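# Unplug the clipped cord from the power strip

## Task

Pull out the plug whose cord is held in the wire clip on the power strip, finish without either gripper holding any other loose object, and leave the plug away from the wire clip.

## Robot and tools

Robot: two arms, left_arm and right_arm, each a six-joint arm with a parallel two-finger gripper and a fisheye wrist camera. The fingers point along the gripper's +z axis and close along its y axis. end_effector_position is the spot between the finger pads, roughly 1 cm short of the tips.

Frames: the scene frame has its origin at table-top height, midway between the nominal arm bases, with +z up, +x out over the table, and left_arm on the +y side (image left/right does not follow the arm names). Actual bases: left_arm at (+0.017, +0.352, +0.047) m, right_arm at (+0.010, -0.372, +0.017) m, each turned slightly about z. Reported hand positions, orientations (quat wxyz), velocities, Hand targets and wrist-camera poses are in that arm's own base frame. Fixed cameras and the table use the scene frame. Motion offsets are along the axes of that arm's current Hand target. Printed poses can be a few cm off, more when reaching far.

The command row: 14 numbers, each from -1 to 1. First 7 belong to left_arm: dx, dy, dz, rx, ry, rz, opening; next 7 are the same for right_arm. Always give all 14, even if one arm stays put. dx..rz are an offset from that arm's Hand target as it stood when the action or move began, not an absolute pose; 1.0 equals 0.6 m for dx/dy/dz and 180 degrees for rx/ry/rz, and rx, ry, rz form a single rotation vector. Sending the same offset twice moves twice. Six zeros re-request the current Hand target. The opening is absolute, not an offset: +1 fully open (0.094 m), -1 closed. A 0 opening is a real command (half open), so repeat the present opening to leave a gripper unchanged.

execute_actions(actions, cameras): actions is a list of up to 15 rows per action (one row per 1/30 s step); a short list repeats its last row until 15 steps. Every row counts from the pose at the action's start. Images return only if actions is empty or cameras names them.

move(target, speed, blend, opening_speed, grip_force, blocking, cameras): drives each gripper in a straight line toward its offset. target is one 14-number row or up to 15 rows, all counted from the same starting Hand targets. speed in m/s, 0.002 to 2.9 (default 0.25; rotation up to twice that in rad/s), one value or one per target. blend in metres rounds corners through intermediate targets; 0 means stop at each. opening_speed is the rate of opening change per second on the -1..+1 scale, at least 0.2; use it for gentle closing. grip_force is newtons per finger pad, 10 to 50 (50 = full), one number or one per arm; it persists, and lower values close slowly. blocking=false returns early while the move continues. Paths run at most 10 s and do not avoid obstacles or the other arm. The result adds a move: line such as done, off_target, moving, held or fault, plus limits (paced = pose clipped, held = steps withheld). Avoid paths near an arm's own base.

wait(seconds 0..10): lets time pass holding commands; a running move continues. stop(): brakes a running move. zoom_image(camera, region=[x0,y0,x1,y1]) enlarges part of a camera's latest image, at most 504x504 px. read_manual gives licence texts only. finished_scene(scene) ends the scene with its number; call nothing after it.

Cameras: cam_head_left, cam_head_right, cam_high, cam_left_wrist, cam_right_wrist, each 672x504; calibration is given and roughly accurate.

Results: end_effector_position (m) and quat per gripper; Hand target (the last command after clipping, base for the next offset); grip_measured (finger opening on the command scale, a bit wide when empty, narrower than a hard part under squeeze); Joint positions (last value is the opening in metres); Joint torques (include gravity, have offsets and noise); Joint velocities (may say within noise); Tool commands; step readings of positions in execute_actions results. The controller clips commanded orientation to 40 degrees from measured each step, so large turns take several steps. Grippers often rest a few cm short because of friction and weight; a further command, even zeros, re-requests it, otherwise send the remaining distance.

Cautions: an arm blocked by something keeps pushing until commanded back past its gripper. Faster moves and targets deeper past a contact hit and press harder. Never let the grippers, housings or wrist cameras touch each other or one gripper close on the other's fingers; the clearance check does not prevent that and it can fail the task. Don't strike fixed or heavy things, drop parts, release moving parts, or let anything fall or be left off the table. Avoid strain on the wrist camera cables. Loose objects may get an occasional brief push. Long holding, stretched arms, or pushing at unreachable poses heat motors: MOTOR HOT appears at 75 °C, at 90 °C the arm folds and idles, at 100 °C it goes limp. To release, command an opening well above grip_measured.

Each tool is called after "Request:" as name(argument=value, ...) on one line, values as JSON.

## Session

Request:
execute_actions(actions=[], cameras=["all"])

Scene clock: 0.00 s.
left_arm: end_effector_position=(+0.3927, +0.0363, +0.0936) grip_measured=+1.000 end_effector_quat_wxyz=(+0.578, -0.084, +0.811, +0.029) | right_arm: end_effector_position=(+0.4001, -0.0028, +0.1330) grip_measured=+1.000 end_effector_quat_wxyz=(+0.635, +0.045, +0.767, -0.083)
Joint positions: left_arm=[0.041 1.543 0.348 0.857 -0.107 -0.09 0.094] | right_arm=[0.13 1.532 0.354 0.987 0.314 -0.012 0.094]
Joint velocities: within noise
Joint torques (N m): no reading
Heat: left arm: 36 °C; right arm: 33 °C.
Hand target: left_arm +0.3961, +0.0366, +0.1022; +0.588, -0.084, +0.804, +0.029 | right_arm +0.4013, -0.0029, +0.1369; +0.638, +0.047, +0.764, -0.083
Tool commands: left_gripper/opening=+1.0 right_gripper/opening=+1.0
camera_calibration:
cam_left_wrist: T_world_to_cam=[[0.236325, -0.965963, 0.105192, -0.0656366], [-0.824102, -0.25661, -0.504983, 0.389167], [0.514788, 0.0326514, -0.856695, -0.0152578], [0, 0, 0, 1]] pos_world=[0.344079, 0.0369596, 0.190356]
cam_right_wrist: T_world_to_cam=[[-0.121592, -0.983664, 0.132742, 0.0305472], [-0.782203, 0.0126318, -0.622896, 0.404453], [0.611044, -0.17957, -0.770961, -0.040164], [0, 0, 0, 1]] pos_world=[0.34462, 0.017727, 0.216912]

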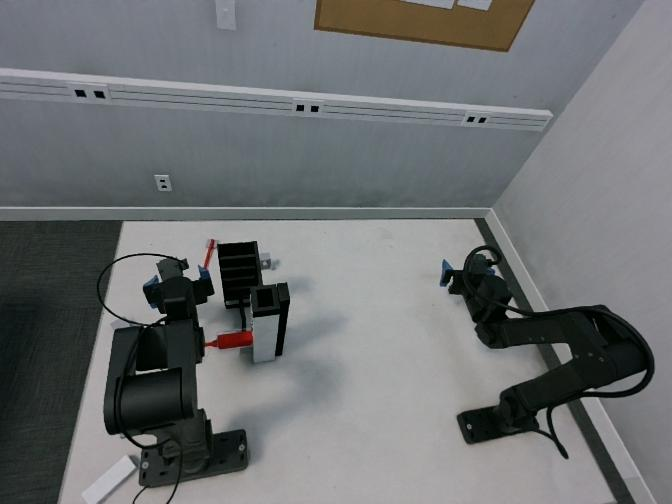

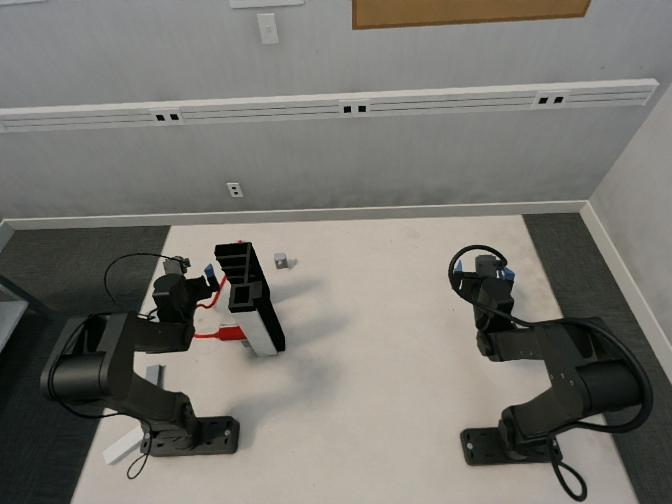

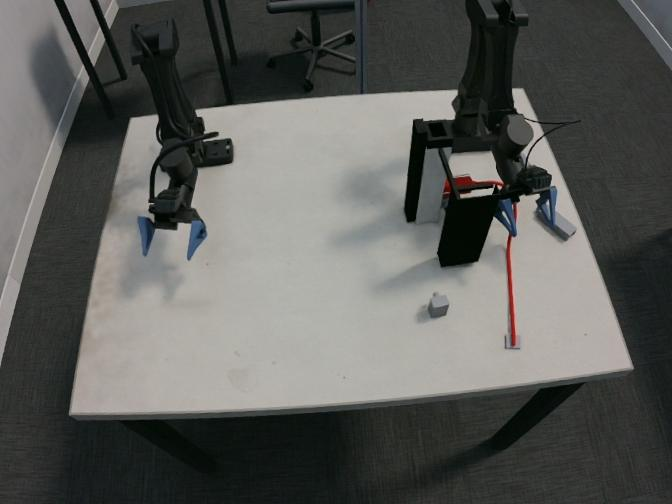

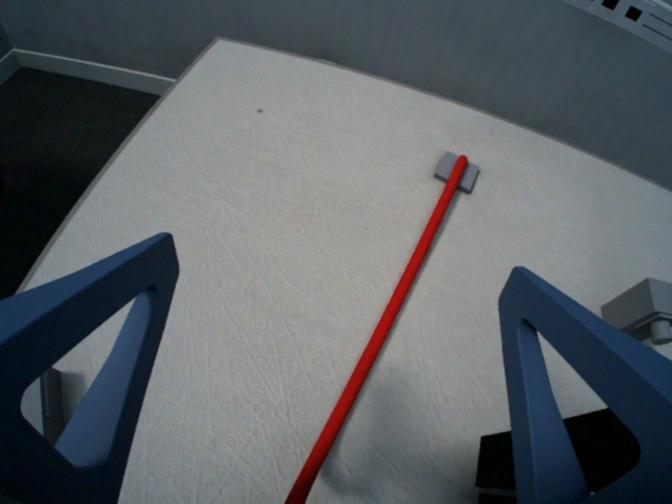

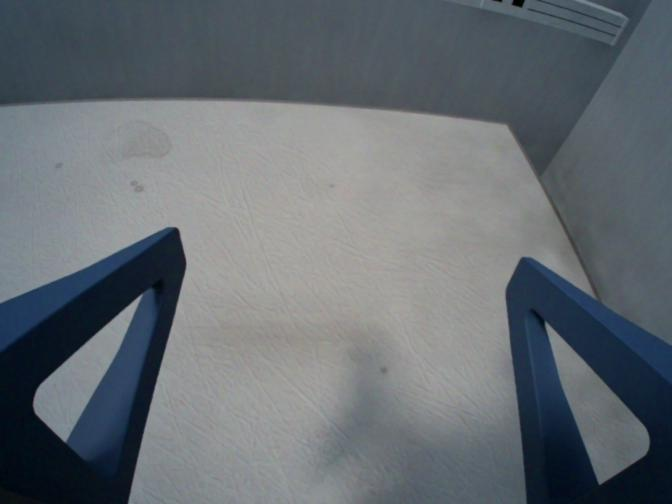

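Request:
zoom_image(camera="cam_high", region=[400, 110, 520, 230])

Request:
zoom_image(camera="cam_head_right", region=[180, 270, 300, 360])

Request:
zoom_image(camera="cam_head_left", region=[190, 270, 310, 370])

Scaled by 4.200 from the camera's 672x504 image, which has a finer 960x720 frame.

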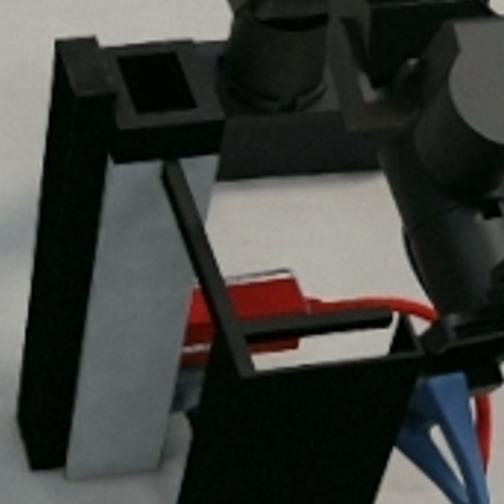

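Scaled by 4.200 from the camera's 672x504 image, which has a finer 960x720 frame.

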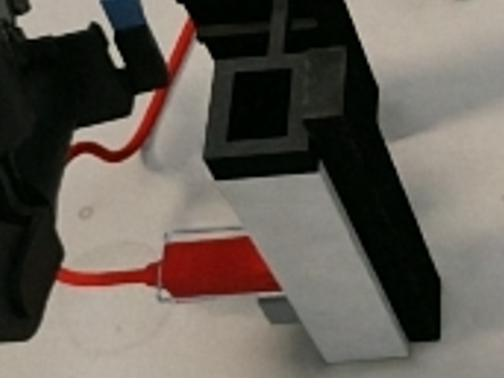

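Scaled by 4.200 from the camera's 672x504 image, which has a finer 960x720 frame.

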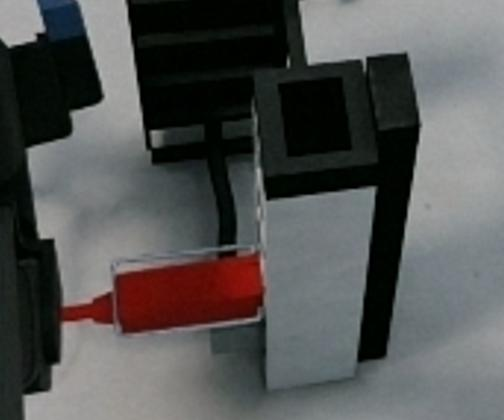

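Request:
move(target=[[-0.0595,-0.043,-0.2853,-0.253,0.3718,-0.4077,0.35,0,0,0,0,0,0,1],[0.0702,-0.1102,-0.3012,-0.253,0.3718,-0.4077,0.35,0,0,0,0,0,0,1]], speed=[0.7,0.25], blend=[0.02,0], cameras=["cam_left_wrist","cam_high","cam_head_left"])

Scene clock: 113.40 s.
left_arm: end_effector_position=(+0.2276, -0.0585, +0.1205) grip_measured=+0.353 end_effector_quat_wxyz=(+0.079, +0.703, -0.703, +0.071) | right_arm: end_effector_position=(+0.4001, -0.0028, +0.1330) grip_measured=+1.000 end_effector_quat_wxyz=(+0.635, +0.045, +0.767, -0.083)
Joint positions: left_arm=[-0.094 1.412 1.123 -1.273 0.212 -1.666 0.064] | right_arm=[0.13 1.532 0.354 0.987 0.314 -0.012 0.094]
Joint torques (N m): left_arm=[-0.49 -4.79 4.3 0.21 0.03 -0.1] | right_arm=[-0.01 -5.71 7.16 2.05 0.06 -0.05]
Heat: left arm: 38 °C; right arm: 36 °C.
Hand target: left_arm +0.2250, -0.0591, +0.1208; +0.073, +0.704, -0.703, +0.074 | right_arm +0.4013, -0.0029, +0.1369; +0.638, +0.047, +0.764, -0.083
Off the commanded pose: left_arm 0.003 m, 1 deg | right_arm 0.004 m, 1 deg.
move: done
camera_calibration:
cam_left_wrist: T_world_to_cam=[[0.995405, 0.0632225, -0.0719219, -0.212206], [0.0956011, -0.612936, 0.784327, -0.143175], [0.00550356, -0.787599, -0.616164, 0.134748], [0, 0, 0, 1]] pos_world=[0.224177, 0.0317865, 0.18006]
Images, in order (width x height): cam_head_left 672x504, cam_high 672x504, cam_left_wrist 672x504.

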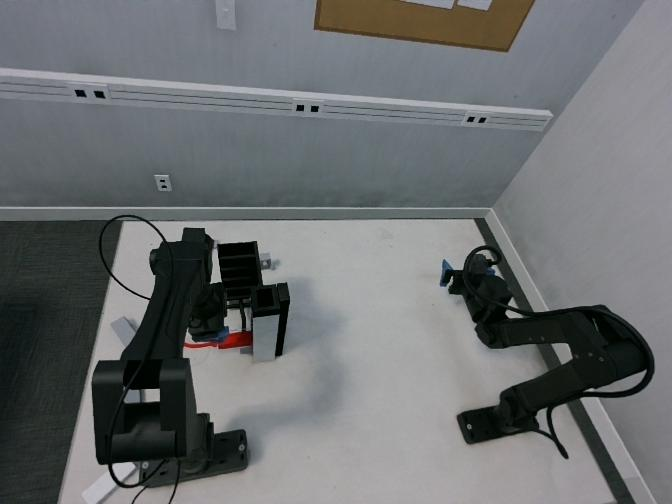

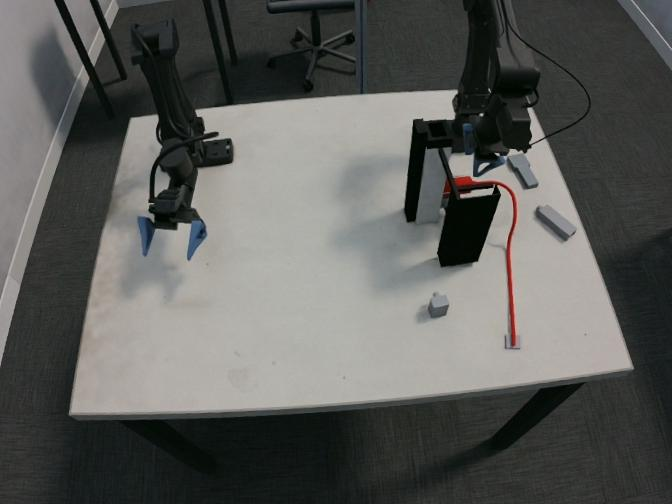

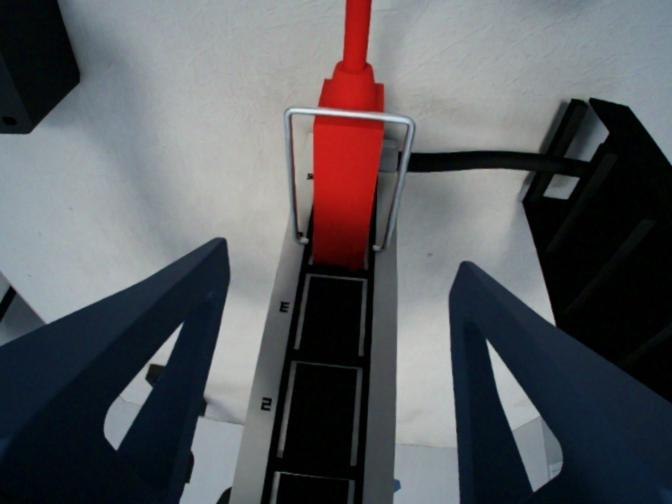

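Request:
move(target=[[-0.0188,0.005,0.1319,0,0,0,0.35,0,0,0,0,0,0,1],[-0.0188,0.005,0.1319,0,0,0,-0.17,0,0,0,0,0,0,1],[-0.0036,0.005,0.096,0,0,0,-0.17,0,0,0,0,0,0,1],[0.0216,0.005,0.0617,0,0,0,-0.17,0,0,0,0,0,0,1],[0.0593,0.005,0.0327,0,0,0,-0.17,0,0,0,0,0,0,1],[0.0593,0.005,0.0327,0,0,0,0.35,0,0,0,0,0,0,1],[0,0.005,0.0116,0,0,0,0.35,0,0,0,0,0,0,1],[-0.0181,0.005,0.1284,0,0,0,0.35,0,0,0,0,0,0,1]], speed=[0.15,0.1,0.08,0.08,0.08,0.1,0.2,0.15], blend=[0,0,0.005,0.005,0,0,0.01,0], grip_force=30, cameras=["cam_left_wrist"])

Scene clock: 178.47 s.
left_arm: end_effector_position=(+0.2103, -0.0630, +0.0478) grip_measured=+0.347 end_effector_quat_wxyz=(+0.090, +0.708, -0.698, +0.058) | right_arm: end_effector_position=(+0.4001, -0.0028, +0.1330) grip_measured=+1.000 end_effector_quat_wxyz=(+0.635, +0.045, +0.767, -0.083)
Joint positions: left_arm=[-0.121 1.434 0.846 -1.001 0.213 -1.703 0.063] | right_arm=[0.13 1.532 0.354 0.987 0.314 -0.012 0.094]
Joint torques (N m): left_arm=[-0.34 -2.52 4.53 0.76 0.02 0.02] | right_arm=[0.01 -5.7 7.16 2.04 0.06 -0.04]
Heat: left arm: 37 °C; right arm: 38 °C.
Hand target: left_arm +0.2220, -0.0645, +0.0432; +0.073, +0.704, -0.703, +0.074 | right_arm +0.4013, -0.0029, +0.1369; +0.638, +0.047, +0.764, -0.083
Off the commanded pose: left_arm 0.013 m, 3 deg | right_arm 0.004 m, 1 deg.
grip_force (N): 30, 30
move: off_target (left_arm); target 2's new opening was sent with left_arm's hand 0.015 m and 3 deg from that target; target 6's new opening was sent with left_arm's hand 0.013 m and 2 deg from that target
camera_calibration:
cam_left_wrist: T_world_to_cam=[[0.991717, 0.0725382, -0.105997, -0.196923], [0.128154, -0.614043, 0.778799, -0.0939361], [-0.00859428, -0.785932, -0.618253, 0.0897843], [0, 0, 0, 1]] pos_world=[0.208102, 0.0271679, 0.107793]
Images, in order (width x height): cam_left_wrist 672x504.

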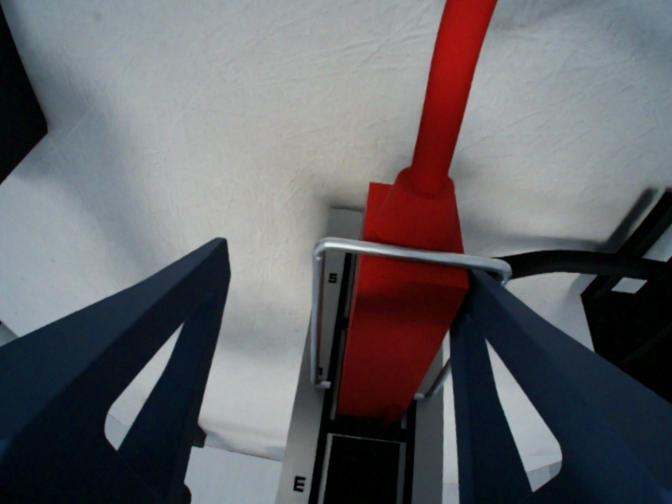

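Request:
execute_actions(actions=[], cameras=["cam_high","cam_head_left","cam_head_right"])

Request:
zoom_image(camera="cam_high", region=[400, 100, 530, 210])

Request:
zoom_image(camera="cam_head_left", region=[180, 220, 300, 370])

Request:
zoom_image(camera="cam_head_right", region=[170, 230, 290, 370])

Scene clock: 202.50 s.
left_arm: end_effector_position=(+0.2103, -0.0630, +0.0478) grip_measured=+0.347 end_effector_quat_wxyz=(+0.090, +0.708, -0.698, +0.058) | right_arm: end_effector_position=(+0.4001, -0.0028, +0.1330) grip_measured=+1.000 end_effector_quat_wxyz=(+0.635, +0.045, +0.767, -0.083)
Joint positions: left_arm=[-0.121 1.434 0.846 -1.001 0.213 -1.703 0.063] | right_arm=[0.13 1.532 0.354 0.987 0.314 -0.012 0.094]
Joint velocities: within noise
Joint torques (N m): left_arm=[-0.34 -2.51 4.51 0.76 0.02 0.02] | right_arm=[0.02 -5.71 7.15 2.05 0.07 -0.05]
Heat: left arm: 37 °C; right arm: 39 °C.
Hand target: left_arm +0.2220, -0.0645, +0.0432; +0.073, +0.704, -0.703, +0.074 | right_arm +0.4013, -0.0029, +0.1369; +0.638, +0.047, +0.764, -0.083
Tool commands: left_gripper/opening=+0.35 right_gripper/opening=+1.0
Off the commanded pose: left_arm 0.013 m, 3 deg | right_arm 0.004 m, 1 deg.
grip_force (N): 30, 30
Images, in order (width x height): cam_head_left 672x504, cam_head_right 672x504, cam_high 672x504.

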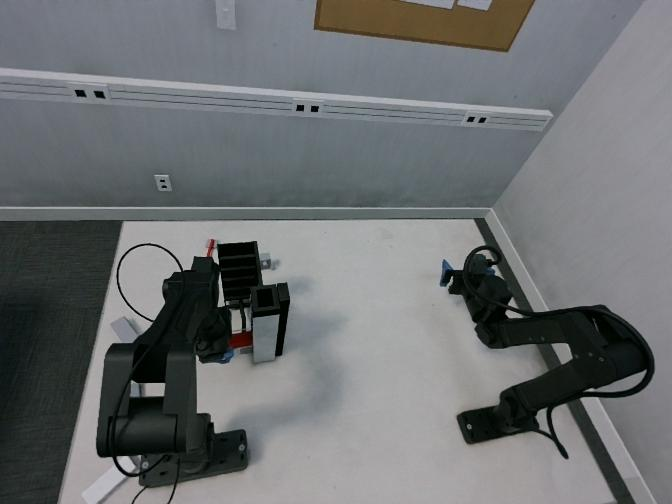

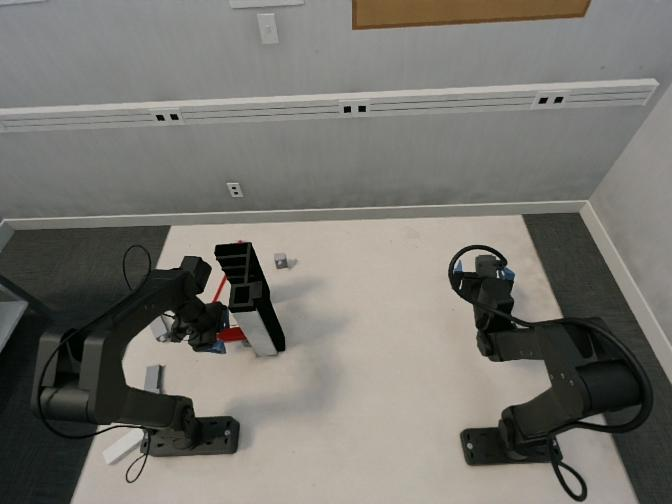

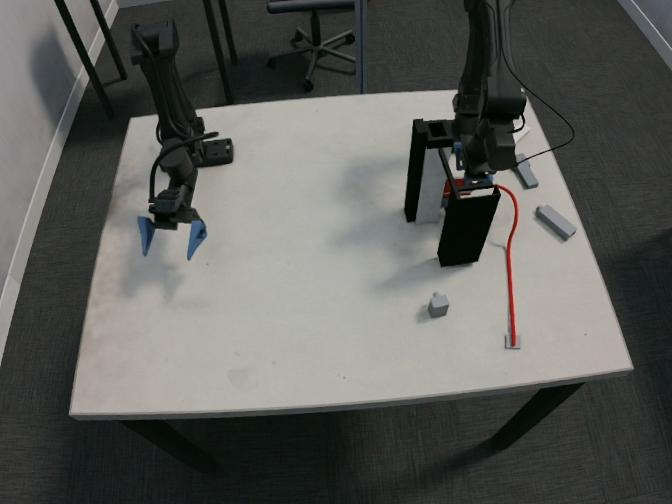

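Scaled by 3.877 from the camera's 672x504 image, which has a finer 960x720 frame.

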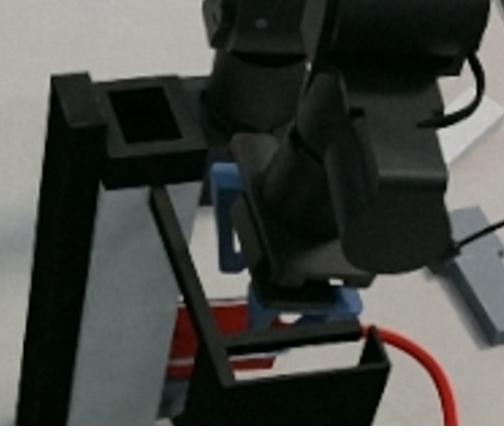

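Scaled by 3.360 from the camera's 672x504 image, which has a finer 960x720 frame.

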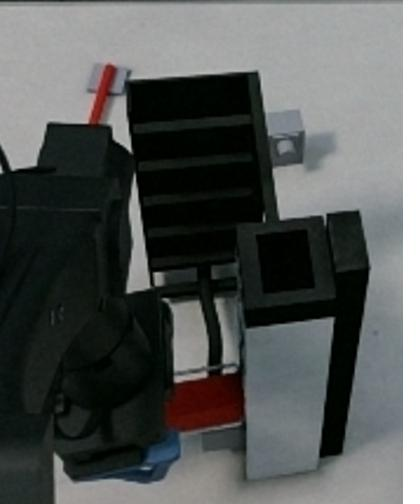

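Scaled by 3.600 from the camera's 672x504 image, which has a finer 960x720 frame.

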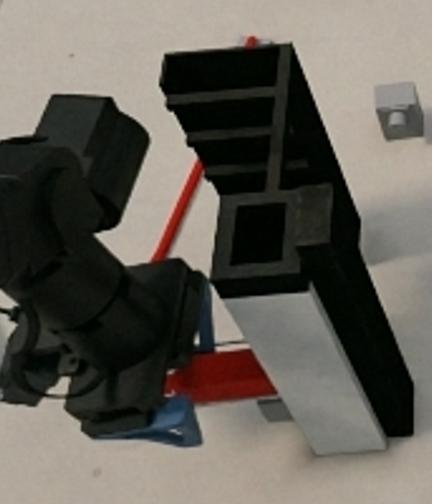

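Request:
move(target=[[0.0208,0.0233,-0.1179,0,0,0,0.35,0,0,0,0,0,0,1],[0.0176,-0.0045,-0.0845,0.1358,0,0.0289,0.19,0,0,0,0,0,0,1]], speed=[0.15,0.3], blend=[0.02,0], cameras=["cam_left_wrist"])

Scene clock: 278.23 s.
left_arm: end_effector_position=(+0.2253, -0.0654, +0.0974) grip_measured=+0.193 end_effector_quat_wxyz=(-0.074, +0.671, -0.703, +0.225) | right_arm: end_effector_position=(+0.4001, -0.0028, +0.1330) grip_measured=+1.000 end_effector_quat_wxyz=(+0.635, +0.045, +0.767, -0.083)
Joint positions: left_arm=[-0.178 0.975 0.669 -0.807 0.142 -1.735 0.056] | right_arm=[0.13 1.532 0.354 0.987 0.314 -0.012 0.094]
Joint torques (N m): left_arm=[-0.49 -1.52 4.92 1.04 -0.1 -0.06] | right_arm=[-0.02 -5.7 7.16 2.05 0.06 -0.05]
Heat: left arm: 37 °C; right arm: 41 °C.
Hand target: left_arm +0.2246, -0.0643, +0.0950; -0.081, +0.671, -0.702, +0.225 | right_arm +0.4013, -0.0029, +0.1369; +0.638, +0.047, +0.764, -0.083
Off the commanded pose: left_arm 0.003 m, 1 deg | right_arm 0.004 m, 1 deg.
grip_force (N): 30, 30
move: done
camera_calibration:
cam_left_wrist: T_world_to_cam=[[0.931486, 0.0649894, 0.357925, -0.238579], [-0.247508, -0.607844, 0.754497, -0.0484976], [0.266597, -0.791393, -0.550113, 0.0496488], [0, 0, 0, 1]] pos_world=[0.196993, 0.0253178, 0.149297]
Images, in order (width x height): cam_left_wrist 672x504.

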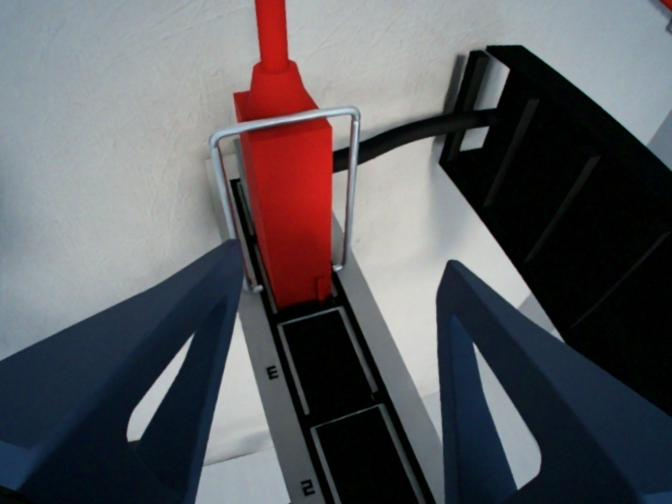

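Request:
zoom_image(camera="cam_left_wrist", region=[180, 60, 460, 320])

Scaled by 1.800 from the camera's 672x504 image, which has a finer 960x720 frame.

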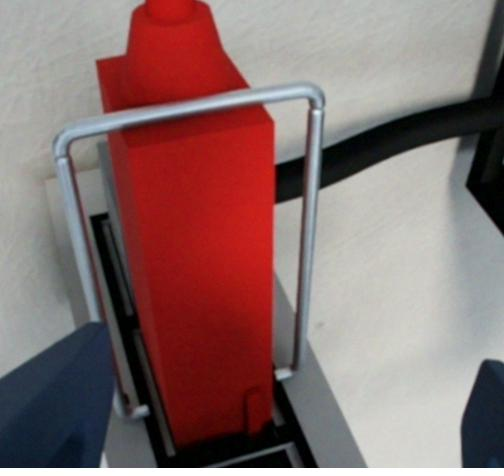

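Request:
move(target=[-0.0210, 0.0372, 0.0849, 0, 0, 0, 0.19, 0, 0, 0, 0, 0, 0, 1.0], speed=0.12, cameras=["cam_left_wrist"])

Scene clock: 435.37 s.
left_arm: end_effector_position=(+0.2169, -0.0641, +0.0444) grip_measured=+0.192 end_effector_quat_wxyz=(-0.065, +0.674, -0.704, +0.214) | right_arm: end_effector_position=(+0.4001, -0.0028, +0.1330) grip_measured=+1.000 end_effector_quat_wxyz=(+0.635, +0.045, +0.767, -0.083)
Joint positions: left_arm=[-0.178 1.01 0.482 -0.614 0.143 -1.735 0.056] | right_arm=[0.13 1.532 0.354 0.987 0.314 -0.012 0.094]
Joint torques (N m): left_arm=[0.68 0.43 3.85 1.74 -0.06 0.09] | right_arm=[-0.01 -5.71 7.15 2.04 0.06 -0.05]
Heat: left arm: 36 °C; right arm: 43 °C.
Hand target: left_arm +0.2267, -0.0626, +0.0381; -0.081, +0.671, -0.702, +0.225 | right_arm +0.4013, -0.0029, +0.1369; +0.638, +0.047, +0.764, -0.083
Off the commanded pose: left_arm 0.012 m, 2 deg | right_arm 0.004 m, 1 deg.
grip_force (N): 30, 30
move: off_target (left_arm)
camera_calibration:
cam_left_wrist: T_world_to_cam=[[0.941262, 0.0627707, 0.331791, -0.212965], [-0.226694, -0.610771, 0.758662, -0.014742], [0.25027, -0.789315, -0.560666, 0.0279195], [0, 0, 0, 1]] pos_world=[0.190126, 0.0264013, 0.0974975]
Images, in order (width x height): cam_left_wrist 672x504.

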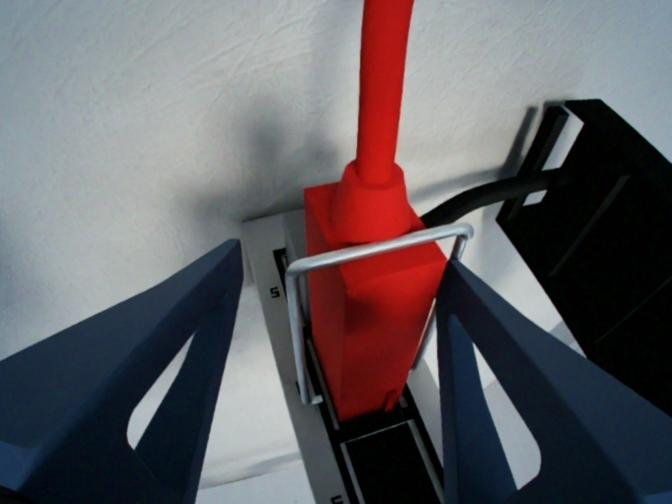

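Request:
execute_actions(actions=[], cameras=["cam_head_left", "cam_head_right", "cam_high"])

Scene clock: 458.80 s.
left_arm: end_effector_position=(+0.2169, -0.0641, +0.0444) grip_measured=+0.192 end_effector_quat_wxyz=(-0.065, +0.674, -0.704, +0.214) | right_arm: end_effector_position=(+0.4001, -0.0028, +0.1330) grip_measured=+1.000 end_effector_quat_wxyz=(+0.635, +0.045, +0.767, -0.083)
Joint positions: left_arm=[-0.178 1.01 0.482 -0.614 0.143 -1.735 0.056] | right_arm=[0.13 1.532 0.354 0.987 0.314 -0.012 0.094]
Joint velocities: within noise
Joint torques (N m): left_arm=[0.72 0.5 3.79 1.74 -0.06 0.08] | right_arm=[-0.01 -5.72 7.17 2.05 0.05 -0.05]
Heat: left arm: 35 °C; right arm: 43 °C.
Hand target: left_arm +0.2267, -0.0626, +0.0381; -0.081, +0.671, -0.702, +0.225 | right_arm +0.4013, -0.0029, +0.1369; +0.638, +0.047, +0.764, -0.083
Tool commands: left_gripper/opening=+0.19 right_gripper/opening=+1.0
Off the commanded pose: left_arm 0.012 m, 2 deg | right_arm 0.004 m, 1 deg.
grip_force (N): 30, 30
Images, in order (width x height): cam_head_left 672x504, cam_head_right 672x504, cam_high 672x504.

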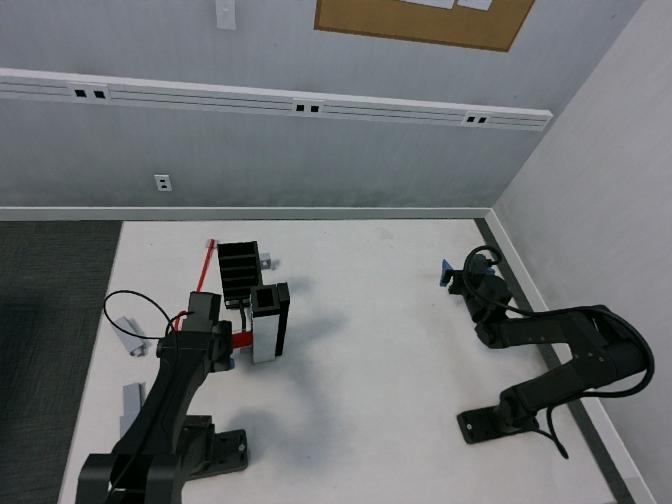

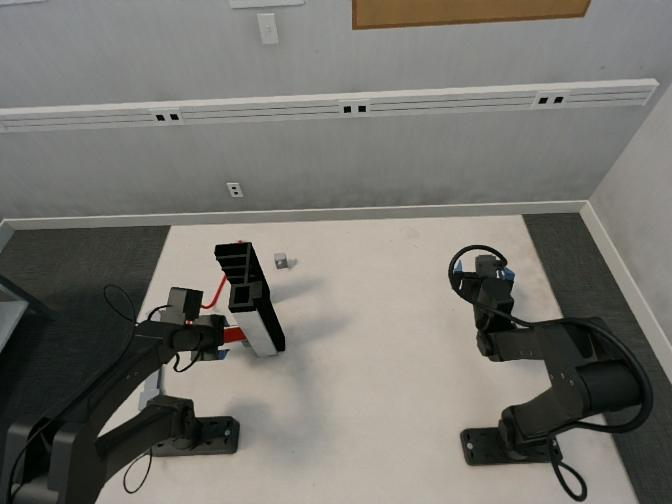

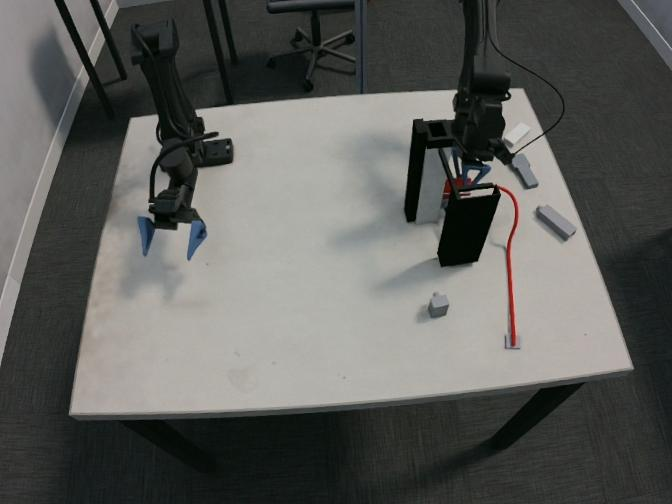

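Request:
zoom_image(camera="cam_high", region=[390, 60, 558, 290])

Request:
zoom_image(camera="cam_head_right", region=[130, 220, 310, 400])

Request:
zoom_image(camera="cam_head_left", region=[130, 220, 330, 400])

Scaled by 2.191 from the camera's 672x504 image, which has a finer 960x720 frame.

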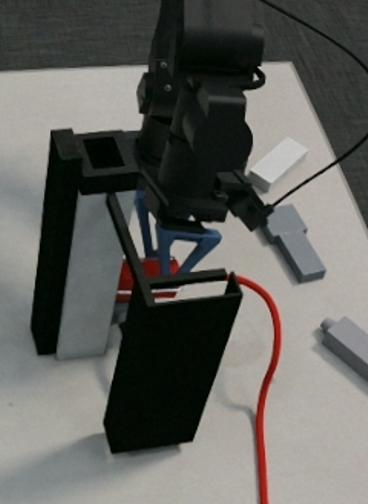

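Scaled by 2.800 from the camera's 672x504 image, which has a finer 960x720 frame.

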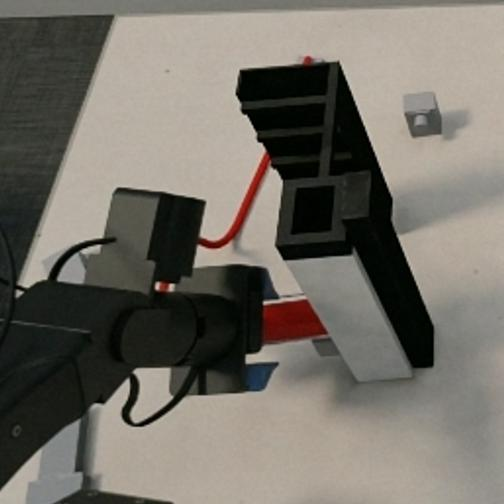

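Scaled by 2.520 from the camera's 672x504 image, which has a finer 960x720 frame.

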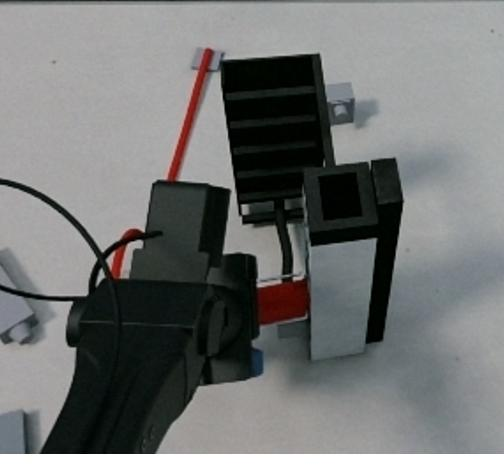

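Request:
execute_actions(actions=[], cameras=["cam_left_wrist"])

Request:
zoom_image(camera="cam_left_wrist", region=[380, 190, 520, 400])

Scene clock: 484.43 s.
left_arm: end_effector_position=(+0.2169, -0.0641, +0.0444) grip_measured=+0.192 end_effector_quat_wxyz=(-0.065, +0.674, -0.704, +0.214) | right_arm: end_effector_position=(+0.4001, -0.0028, +0.1330) grip_measured=+1.000 end_effector_quat_wxyz=(+0.635, +0.045, +0.767, -0.083)
Joint positions: left_arm=[-0.178 1.01 0.482 -0.614 0.143 -1.735 0.056] | right_arm=[0.13 1.532 0.354 0.987 0.314 -0.012 0.094]
Joint velocities: within noise
Joint torques (N m): left_arm=[0.75 0.44 3.86 1.73 -0.06 0.09] | right_arm=[0.01 -5.71 7.16 2.05 0.06 -0.04]
Heat: left arm: 36 °C; right arm: 44 °C.
Hand target: left_arm +0.2267, -0.0626, +0.0381; -0.081, +0.671, -0.702, +0.225 | right_arm +0.4013, -0.0029, +0.1369; +0.638, +0.047, +0.764, -0.083
Tool commands: left_gripper/opening=+0.19 right_gripper/opening=+1.0
Off the commanded pose: left_arm 0.012 m, 2 deg | right_arm 0.004 m, 1 deg.
grip_force (N): 30, 30
camera_calibration:
cam_left_wrist: T_world_to_cam=[[0.941262, 0.0627707, 0.331791, -0.212965], [-0.226694, -0.610771, 0.758662, -0.014742], [0.25027, -0.789315, -0.560666, 0.0279195], [0, 0, 0, 1]] pos_world=[0.190126, 0.0264013, 0.0974975]
Images, in order (width x height): cam_left_wrist 672x504.

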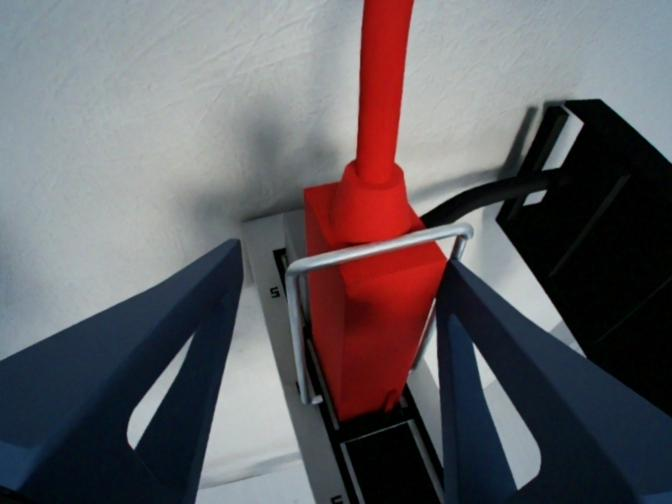

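Scaled by 2.400 from the camera's 672x504 image, which has a finer 960x720 frame.

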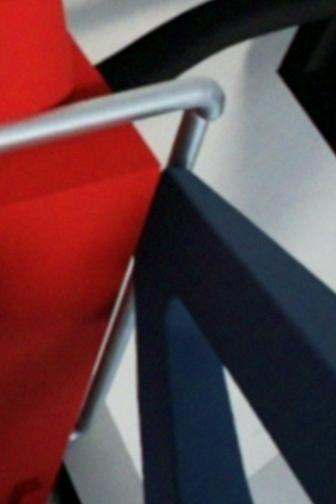

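Request:
move(target=[[0.0053, 0.0068, -0.1155, 0, 0, 0, 0.19, 0, 0, 0, 0, 0, 0, 1.0], [0.0226, -0.0456, -0.0992, -0.1358, 0, -0.0289, 0.35, 0, 0, 0, 0, 0, 0, 1.0], [0.0013, 0.0023, 0.0012, -0.1358, 0, -0.0289, 0.35, 0, 0, 0, 0, 0, 0, 1.0]], speed=[0.2, 0.2, 0.1], blend=[0.01, 0, 0], cameras=["cam_left_wrist"])

Scene clock: 791.43 s.
left_arm: end_effector_position=(+0.2281, -0.0647, +0.0413) grip_measured=+0.347 end_effector_quat_wxyz=(+0.069, +0.703, -0.704, +0.077) | right_arm: end_effector_position=(+0.4001, -0.0028, +0.1330) grip_measured=+1.000 end_effector_quat_wxyz=(+0.635, +0.045, +0.767, -0.083)
Joint positions: left_arm=[-0.126 1.461 0.842 -0.915 0.205 -1.698 0.063] | right_arm=[0.13 1.532 0.354 0.987 0.314 -0.012 0.094]
Joint torques (N m): left_arm=[0.65 -2.85 4.31 0.28 0.11 0.05] | right_arm=[0.01 -5.72 7.17 2.06 0.06 -0.04]
Heat: left arm: 40 °C; right arm: 45 °C.
Hand target: left_arm +0.2257, -0.0635, +0.0370; +0.073, +0.704, -0.703, +0.074 | right_arm +0.4013, -0.0029, +0.1369; +0.638, +0.047, +0.764, -0.083
Off the commanded pose: left_arm 0.005 m, 1 deg | right_arm 0.004 m, 1 deg.
grip_force (N): 30, 30
move: done
camera_calibration:
cam_left_wrist: T_world_to_cam=[[0.996776, 0.0633548, -0.0492309, -0.219265], [0.0778785, -0.616382, 0.783587, -0.0810405], [0.0192989, -0.784894, -0.619329, 0.0782576], [0, 0, 0, 1]] pos_world=[0.223359, 0.0253635, 0.101175]
Images, in order (width x height): cam_left_wrist 672x504.

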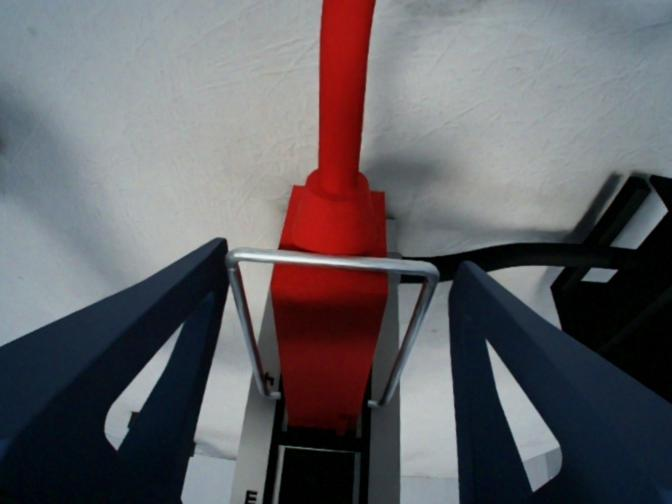

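Request:
move(target=[[-0.0005, 0.0038, 0.0024, 0, 0, 0, -0.17, 0, 0, 0, 0, 0, 0, 1.0], [0.0162, 0.0038, -0.0400, 0, 0, 0, -0.17, 0, 0, 0, 0, 0, 0, 1.0], [0.0405, 0.0038, -0.0725, 0, 0, 0, -0.17, 0, 0, 0, 0, 0, 0, 1.0], [0.0776, 0.0038, -0.1028, 0, 0, 0, -0.17, 0, 0, 0, 0, 0, 0, 1.0], [0.0776, 0.0038, -0.1028, 0, 0, 0, 0.35, 0, 0, 0, 0, 0, 0, 1.0], [0.0177, 0.0038, -0.1223, 0, 0, 0, 0.35, 0, 0, 0, 0, 0, 0, 1.0]], speed=[0.1, 0.08, 0.08, 0.08, 0.1, 0.15], blend=[0, 0.005, 0.005, 0, 0, 0], cameras=["cam_left_wrist"])

Scene clock: 844.33 s.
left_arm: end_effector_position=(+0.2172, -0.0587, +0.0971) grip_measured=+0.347 end_effector_quat_wxyz=(+0.085, +0.705, -0.702, +0.058) | right_arm: end_effector_position=(+0.4001, -0.0028, +0.1330) grip_measured=+1.000 end_effector_quat_wxyz=(+0.635, +0.045, +0.767, -0.083)
Joint positions: left_arm=[-0.105 1.405 1.026 -1.207 0.205 -1.679 0.063] | right_arm=[0.13 1.532 0.354 0.987 0.314 -0.012 0.094]
Joint torques (N m): left_arm=[0.59 -4.64 8.18 -0.11 0.1 0.05] | right_arm=[0.01 -5.68 7.2 2.04 0.06 -0.05]
Heat: left arm: 34 °C; right arm: 45 °C.
Hand target: left_arm +0.2234, -0.0586, +0.1111; +0.073, +0.703, -0.703, +0.075 | right_arm +0.4013, -0.0029, +0.1369; +0.638, +0.047, +0.764, -0.083
Off the commanded pose: left_arm 0.015 m, 2 deg | right_arm 0.004 m, 1 deg.
grip_force (N): 30, 30
move: off_target (left_arm); target 5's new opening was sent with left_arm's hand 0.018 m and 2 deg from that target
camera_calibration:
cam_left_wrist: T_world_to_cam=[[0.993045, 0.0657292, -0.0976808, -0.200343], [0.117337, -0.620824, 0.775119, -0.128252], [-0.00969472, -0.781189, -0.624219, 0.12479], [0, 0, 0, 1]] pos_world=[0.215208, 0.031031, 0.157737]
Images, in order (width x height): cam_left_wrist 672x504.

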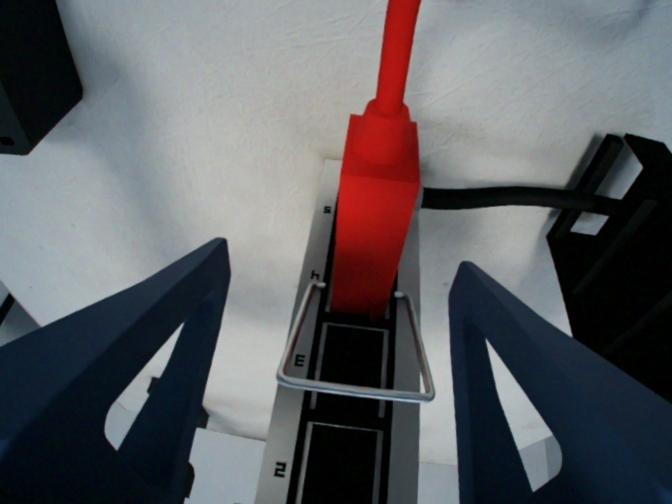

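Request:
move(target=[[-0.0243, -0.0010, 0.1253, 0, 0, 0, 0.35, 0, 0, 0, 0, 0, 0, 1.0], [-0.0243, -0.0010, 0.1253, 0, 0, 0, -0.62, 0, 0, 0, 0, 0, 0, 1.0], [-0.1954, 0.0017, 0.0889, 0, 0, 0, -0.62, 0, 0, 0, 0, 0, 0, 1.0]], speed=[0.12, 0.1, 0.1], blend=0, grip_force=45, cameras=["cam_left_wrist", "cam_high"])

Scene clock: 915.23 s.
left_arm: end_effector_position=(+0.2188, +0.0396, +0.0284) grip_measured=-0.480 end_effector_quat_wxyz=(+0.077, +0.701, -0.704, +0.080) | right_arm: end_effector_position=(+0.4001, -0.0028, +0.1330) grip_measured=+1.000 end_effector_quat_wxyz=(+0.635, +0.045, +0.767, -0.083)
Joint positions: left_arm=[0.345 1.531 0.847 -0.96 0.21 -1.214 0.024] | right_arm=[0.13 1.532 0.354 0.987 0.314 -0.012 0.094]
Joint torques (N m): left_arm=[0.7 -3.08 7.54 -0.3 -0.07 -0.02] | right_arm=[-0.01 -5.71 7.2 2.04 0.06 -0.04]
Heat: left arm: 39 °C; right arm: 45 °C.
Hand target: left_arm +0.2222, +0.0450, +0.0344; +0.074, +0.704, -0.703, +0.074 | right_arm +0.4013, -0.0029, +0.1369; +0.638, +0.047, +0.764, -0.083
Off the commanded pose: left_arm 0.009 m, 1 deg | right_arm 0.004 m, 1 deg.
grip_force (N): 45, 45
move: done
camera_calibration:
cam_left_wrist: T_world_to_cam=[[0.996685, 0.0592687, -0.0557374, -0.216887], [0.0802821, -0.605295, 0.791943, -0.00711073], [0.0131998, -0.793792, -0.608046, 0.153681], [0, 0, 0, 1]] pos_world=[0.21471, 0.130541, 0.0869875]
Images, in order (width x height): cam_high 672x504, cam_left_wrist 672x504.

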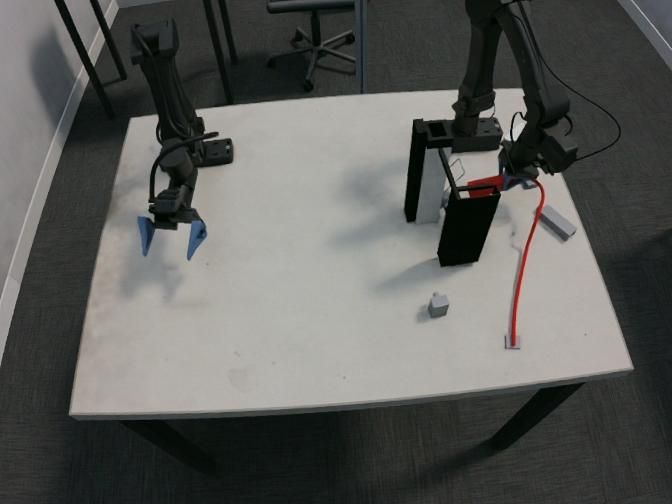

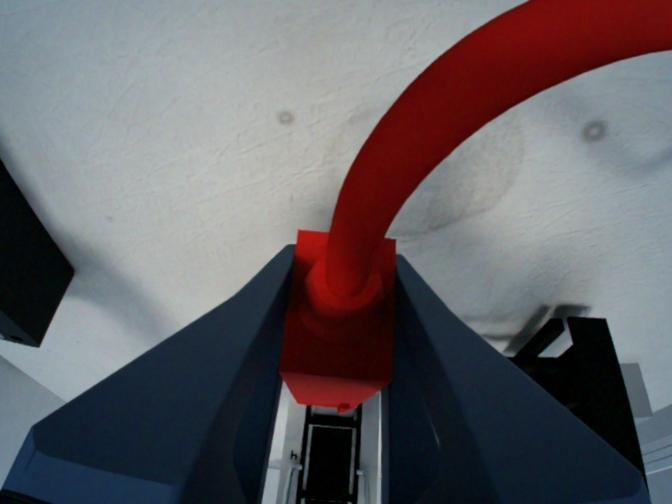

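Request:
move(target=[[-0.0112, 0, 0.0528, 0, 0, 0, -0.62, 0, 0, 0, 0, 0, 0, 1.0], [-0.0223, 0, 0.1050, 0, 0, 0, -0.62, 0, 0, 0, 0, 0, 0, 1.0]], speed=[0.15, 0.04], blend=[0.005, 0])

Scene clock: 933.43 s.
left_arm: end_effector_position=(+0.2236, +0.0419, -0.0205) grip_measured=-0.480 end_effector_quat_wxyz=(+0.079, +0.701, -0.705, +0.081) | right_arm: end_effector_position=(+0.4001, -0.0028, +0.1330) grip_measured=+1.000 end_effector_quat_wxyz=(+0.635, +0.045, +0.767, -0.083)
Joint positions: left_arm=[0.35 1.667 0.759 -0.739 0.214 -1.207 0.024] | right_arm=[0.13 1.532 0.354 0.987 0.314 -0.012 0.094]
Joint torques (N m): left_arm=[0.24 -2.73 2.95 0.45 -0.1 -0.09] | right_arm=[0.02 -5.7 7.16 2.05 0.07 -0.04]
Heat: left arm: 37 °C; right arm: 46 °C.
Hand target: left_arm +0.2224, +0.0450, -0.0300; +0.073, +0.703, -0.703, +0.074 | right_arm +0.4013, -0.0029, +0.1369; +0.638, +0.047, +0.764, -0.083
Off the commanded pose: left_arm 0.010 m, 1 deg | right_arm 0.004 m, 1 deg.
grip_force (N): 45, 45
move: done

Request:
move(target=[-0.0024, 0, 0.0114, 0, 0, 0, -0.62, 0, 0, 0, 0, 0, 0, 1.0], speed=0.04, cameras=["cam_head_left", "cam_left_wrist"])

Scene clock: 941.67 s.
left_arm: end_effector_position=(+0.2241, +0.0435, -0.0276) grip_measured=-0.480 end_effector_quat_wxyz=(+0.077, +0.701, -0.704, +0.081) | right_arm: end_effector_position=(+0.4001, -0.0028, +0.1330) grip_measured=+1.000 end_effector_quat_wxyz=(+0.635, +0.045, +0.767, -0.083)
Joint positions: left_arm=[0.353 1.687 0.747 -0.703 0.211 -1.206 0.024] | right_arm=[0.13 1.532 0.354 0.987 0.314 -0.012 0.094]
Joint torques (N m): left_arm=[-0.06 -2.73 2.84 0.44 -0.07 -0.11] | right_arm=[0.03 -5.7 7.16 2.05 0.05 -0.04]
Heat: left arm: 36 °C; right arm: 46 °C.
Hand target: left_arm +0.2224, +0.0450, -0.0369; +0.073, +0.703, -0.703, +0.074 | right_arm +0.4013, -0.0029, +0.1369; +0.638, +0.047, +0.764, -0.083
Off the commanded pose: left_arm 0.010 m, 1 deg | right_arm 0.004 m, 1 deg.
grip_force (N): 45, 45
move: done
camera_calibration:
cam_left_wrist: T_world_to_cam=[[0.996723, 0.0594198, -0.0548807, -0.225472], [0.079683, -0.604713, 0.792447, 0.0392258], [0.0139, -0.794224, -0.607466, 0.122543], [0, 0, 0, 1]] pos_world=[0.219904, 0.134445, 0.0309825]
Images, in order (width x height): cam_head_left 672x504, cam_left_wrist 672x504.

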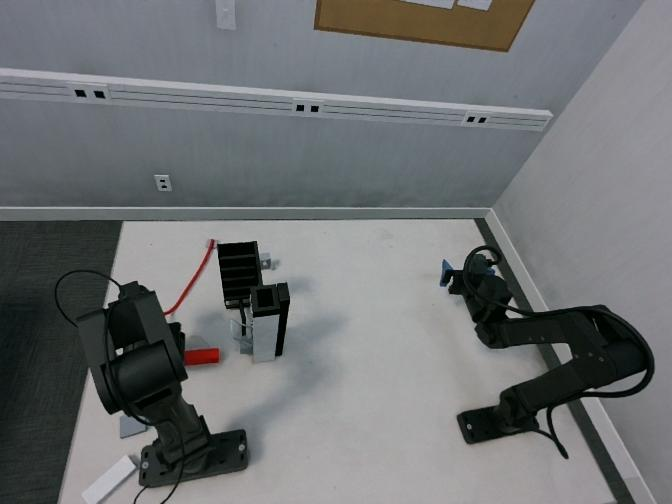

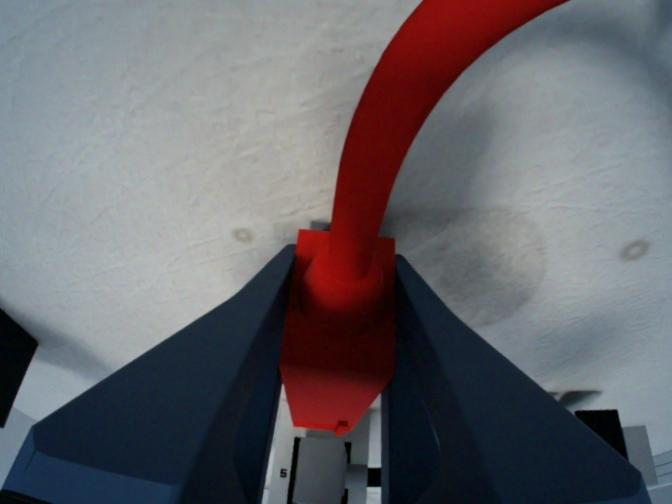

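Request:
move(target=[-0.0035, 0, 0.0163, 0, 0, 0, -0.62, 0, 0, 0, 0, 0, 0, 1.0], speed=0.04, cameras=["cam_left_wrist"])

Scene clock: 946.30 s.
left_arm: end_effector_position=(+0.2244, +0.0434, -0.0358) grip_measured=-0.480 end_effector_quat_wxyz=(+0.077, +0.701, -0.704, +0.081) | right_arm: end_effector_position=(+0.4001, -0.0028, +0.1330) grip_measured=+1.000 end_effector_quat_wxyz=(+0.635, +0.045, +0.767, -0.083)
Joint positions: left_arm=[0.353 1.713 0.734 -0.665 0.212 -1.205 0.024] | right_arm=[0.13 1.532 0.354 0.987 0.314 -0.012 0.094]
Joint torques (N m): left_arm=[-0.05 -2.43 2.52 0.53 -0.09 -0.1] | right_arm=[0.01 -5.7 7.17 2.05 0.06 -0.05]
Heat: left arm: 36 °C; right arm: 46 °C.
Hand target: left_arm +0.2223, +0.0450, -0.0470; +0.073, +0.704, -0.703, +0.074 | right_arm +0.4013, -0.0029, +0.1369; +0.638, +0.047, +0.764, -0.083
Off the commanded pose: left_arm 0.011 m, 1 deg | right_arm 0.004 m, 1 deg.
grip_force (N): 45, 45
move: off_target (left_arm)
camera_calibration:
cam_left_wrist: T_world_to_cam=[[0.99677, 0.0590794, -0.0544013, -0.226307], [0.0790814, -0.603947, 0.793092, 0.0458551], [0.0139999, -0.794832, -0.606668, 0.117617], [0, 0, 0, 1]] pos_world=[0.220303, 0.13455, 0.0226758]
Images, in order (width x height): cam_left_wrist 672x504.

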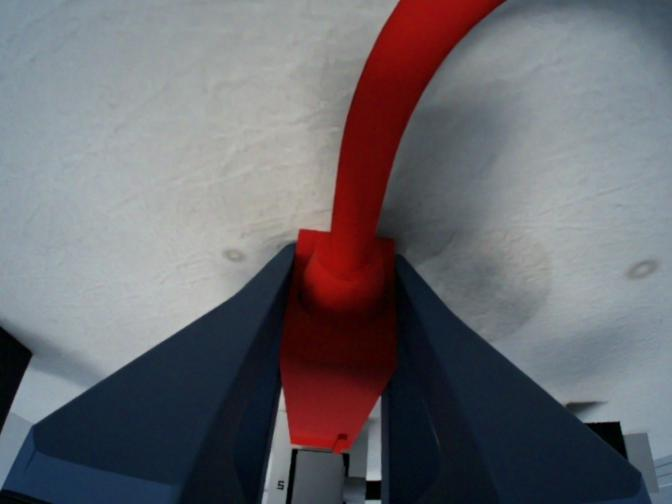

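Request:
move(target=[-0.0014, 0, 0.0065, 0, 0, 0, -0.62, 0, 0, 0, 0, 0, 0, 1.0], speed=0.04)

Scene clock: 953.77 s.
left_arm: end_effector_position=(+0.2246, +0.0435, -0.0359) grip_measured=-0.480 end_effector_quat_wxyz=(+0.077, +0.701, -0.704, +0.081) | right_arm: end_effector_position=(+0.4001, -0.0028, +0.1330) grip_measured=+1.000 end_effector_quat_wxyz=(+0.635, +0.045, +0.767, -0.083)
Joint positions: left_arm=[0.353 1.713 0.734 -0.664 0.212 -1.205 0.024] | right_arm=[0.13 1.532 0.354 0.987 0.314 -0.012 0.094]
Joint torques (N m): left_arm=[-0.05 -1.69 2.07 0.7 -0.08 -0.1] | right_arm=[0.01 -5.7 7.16 2.05 0.07 -0.05]
Heat: left arm: 35 °C; right arm: 46 °C.
Hand target: left_arm +0.2223, +0.0450, -0.0509; +0.073, +0.704, -0.703, +0.074 | right_arm +0.4013, -0.0029, +0.1369; +0.638, +0.047, +0.764, -0.083
Off the commanded pose: left_arm 0.015 m, 1 deg | right_arm 0.004 m, 1 deg.
grip_force (N): 45, 45
move: off_target (left_arm)


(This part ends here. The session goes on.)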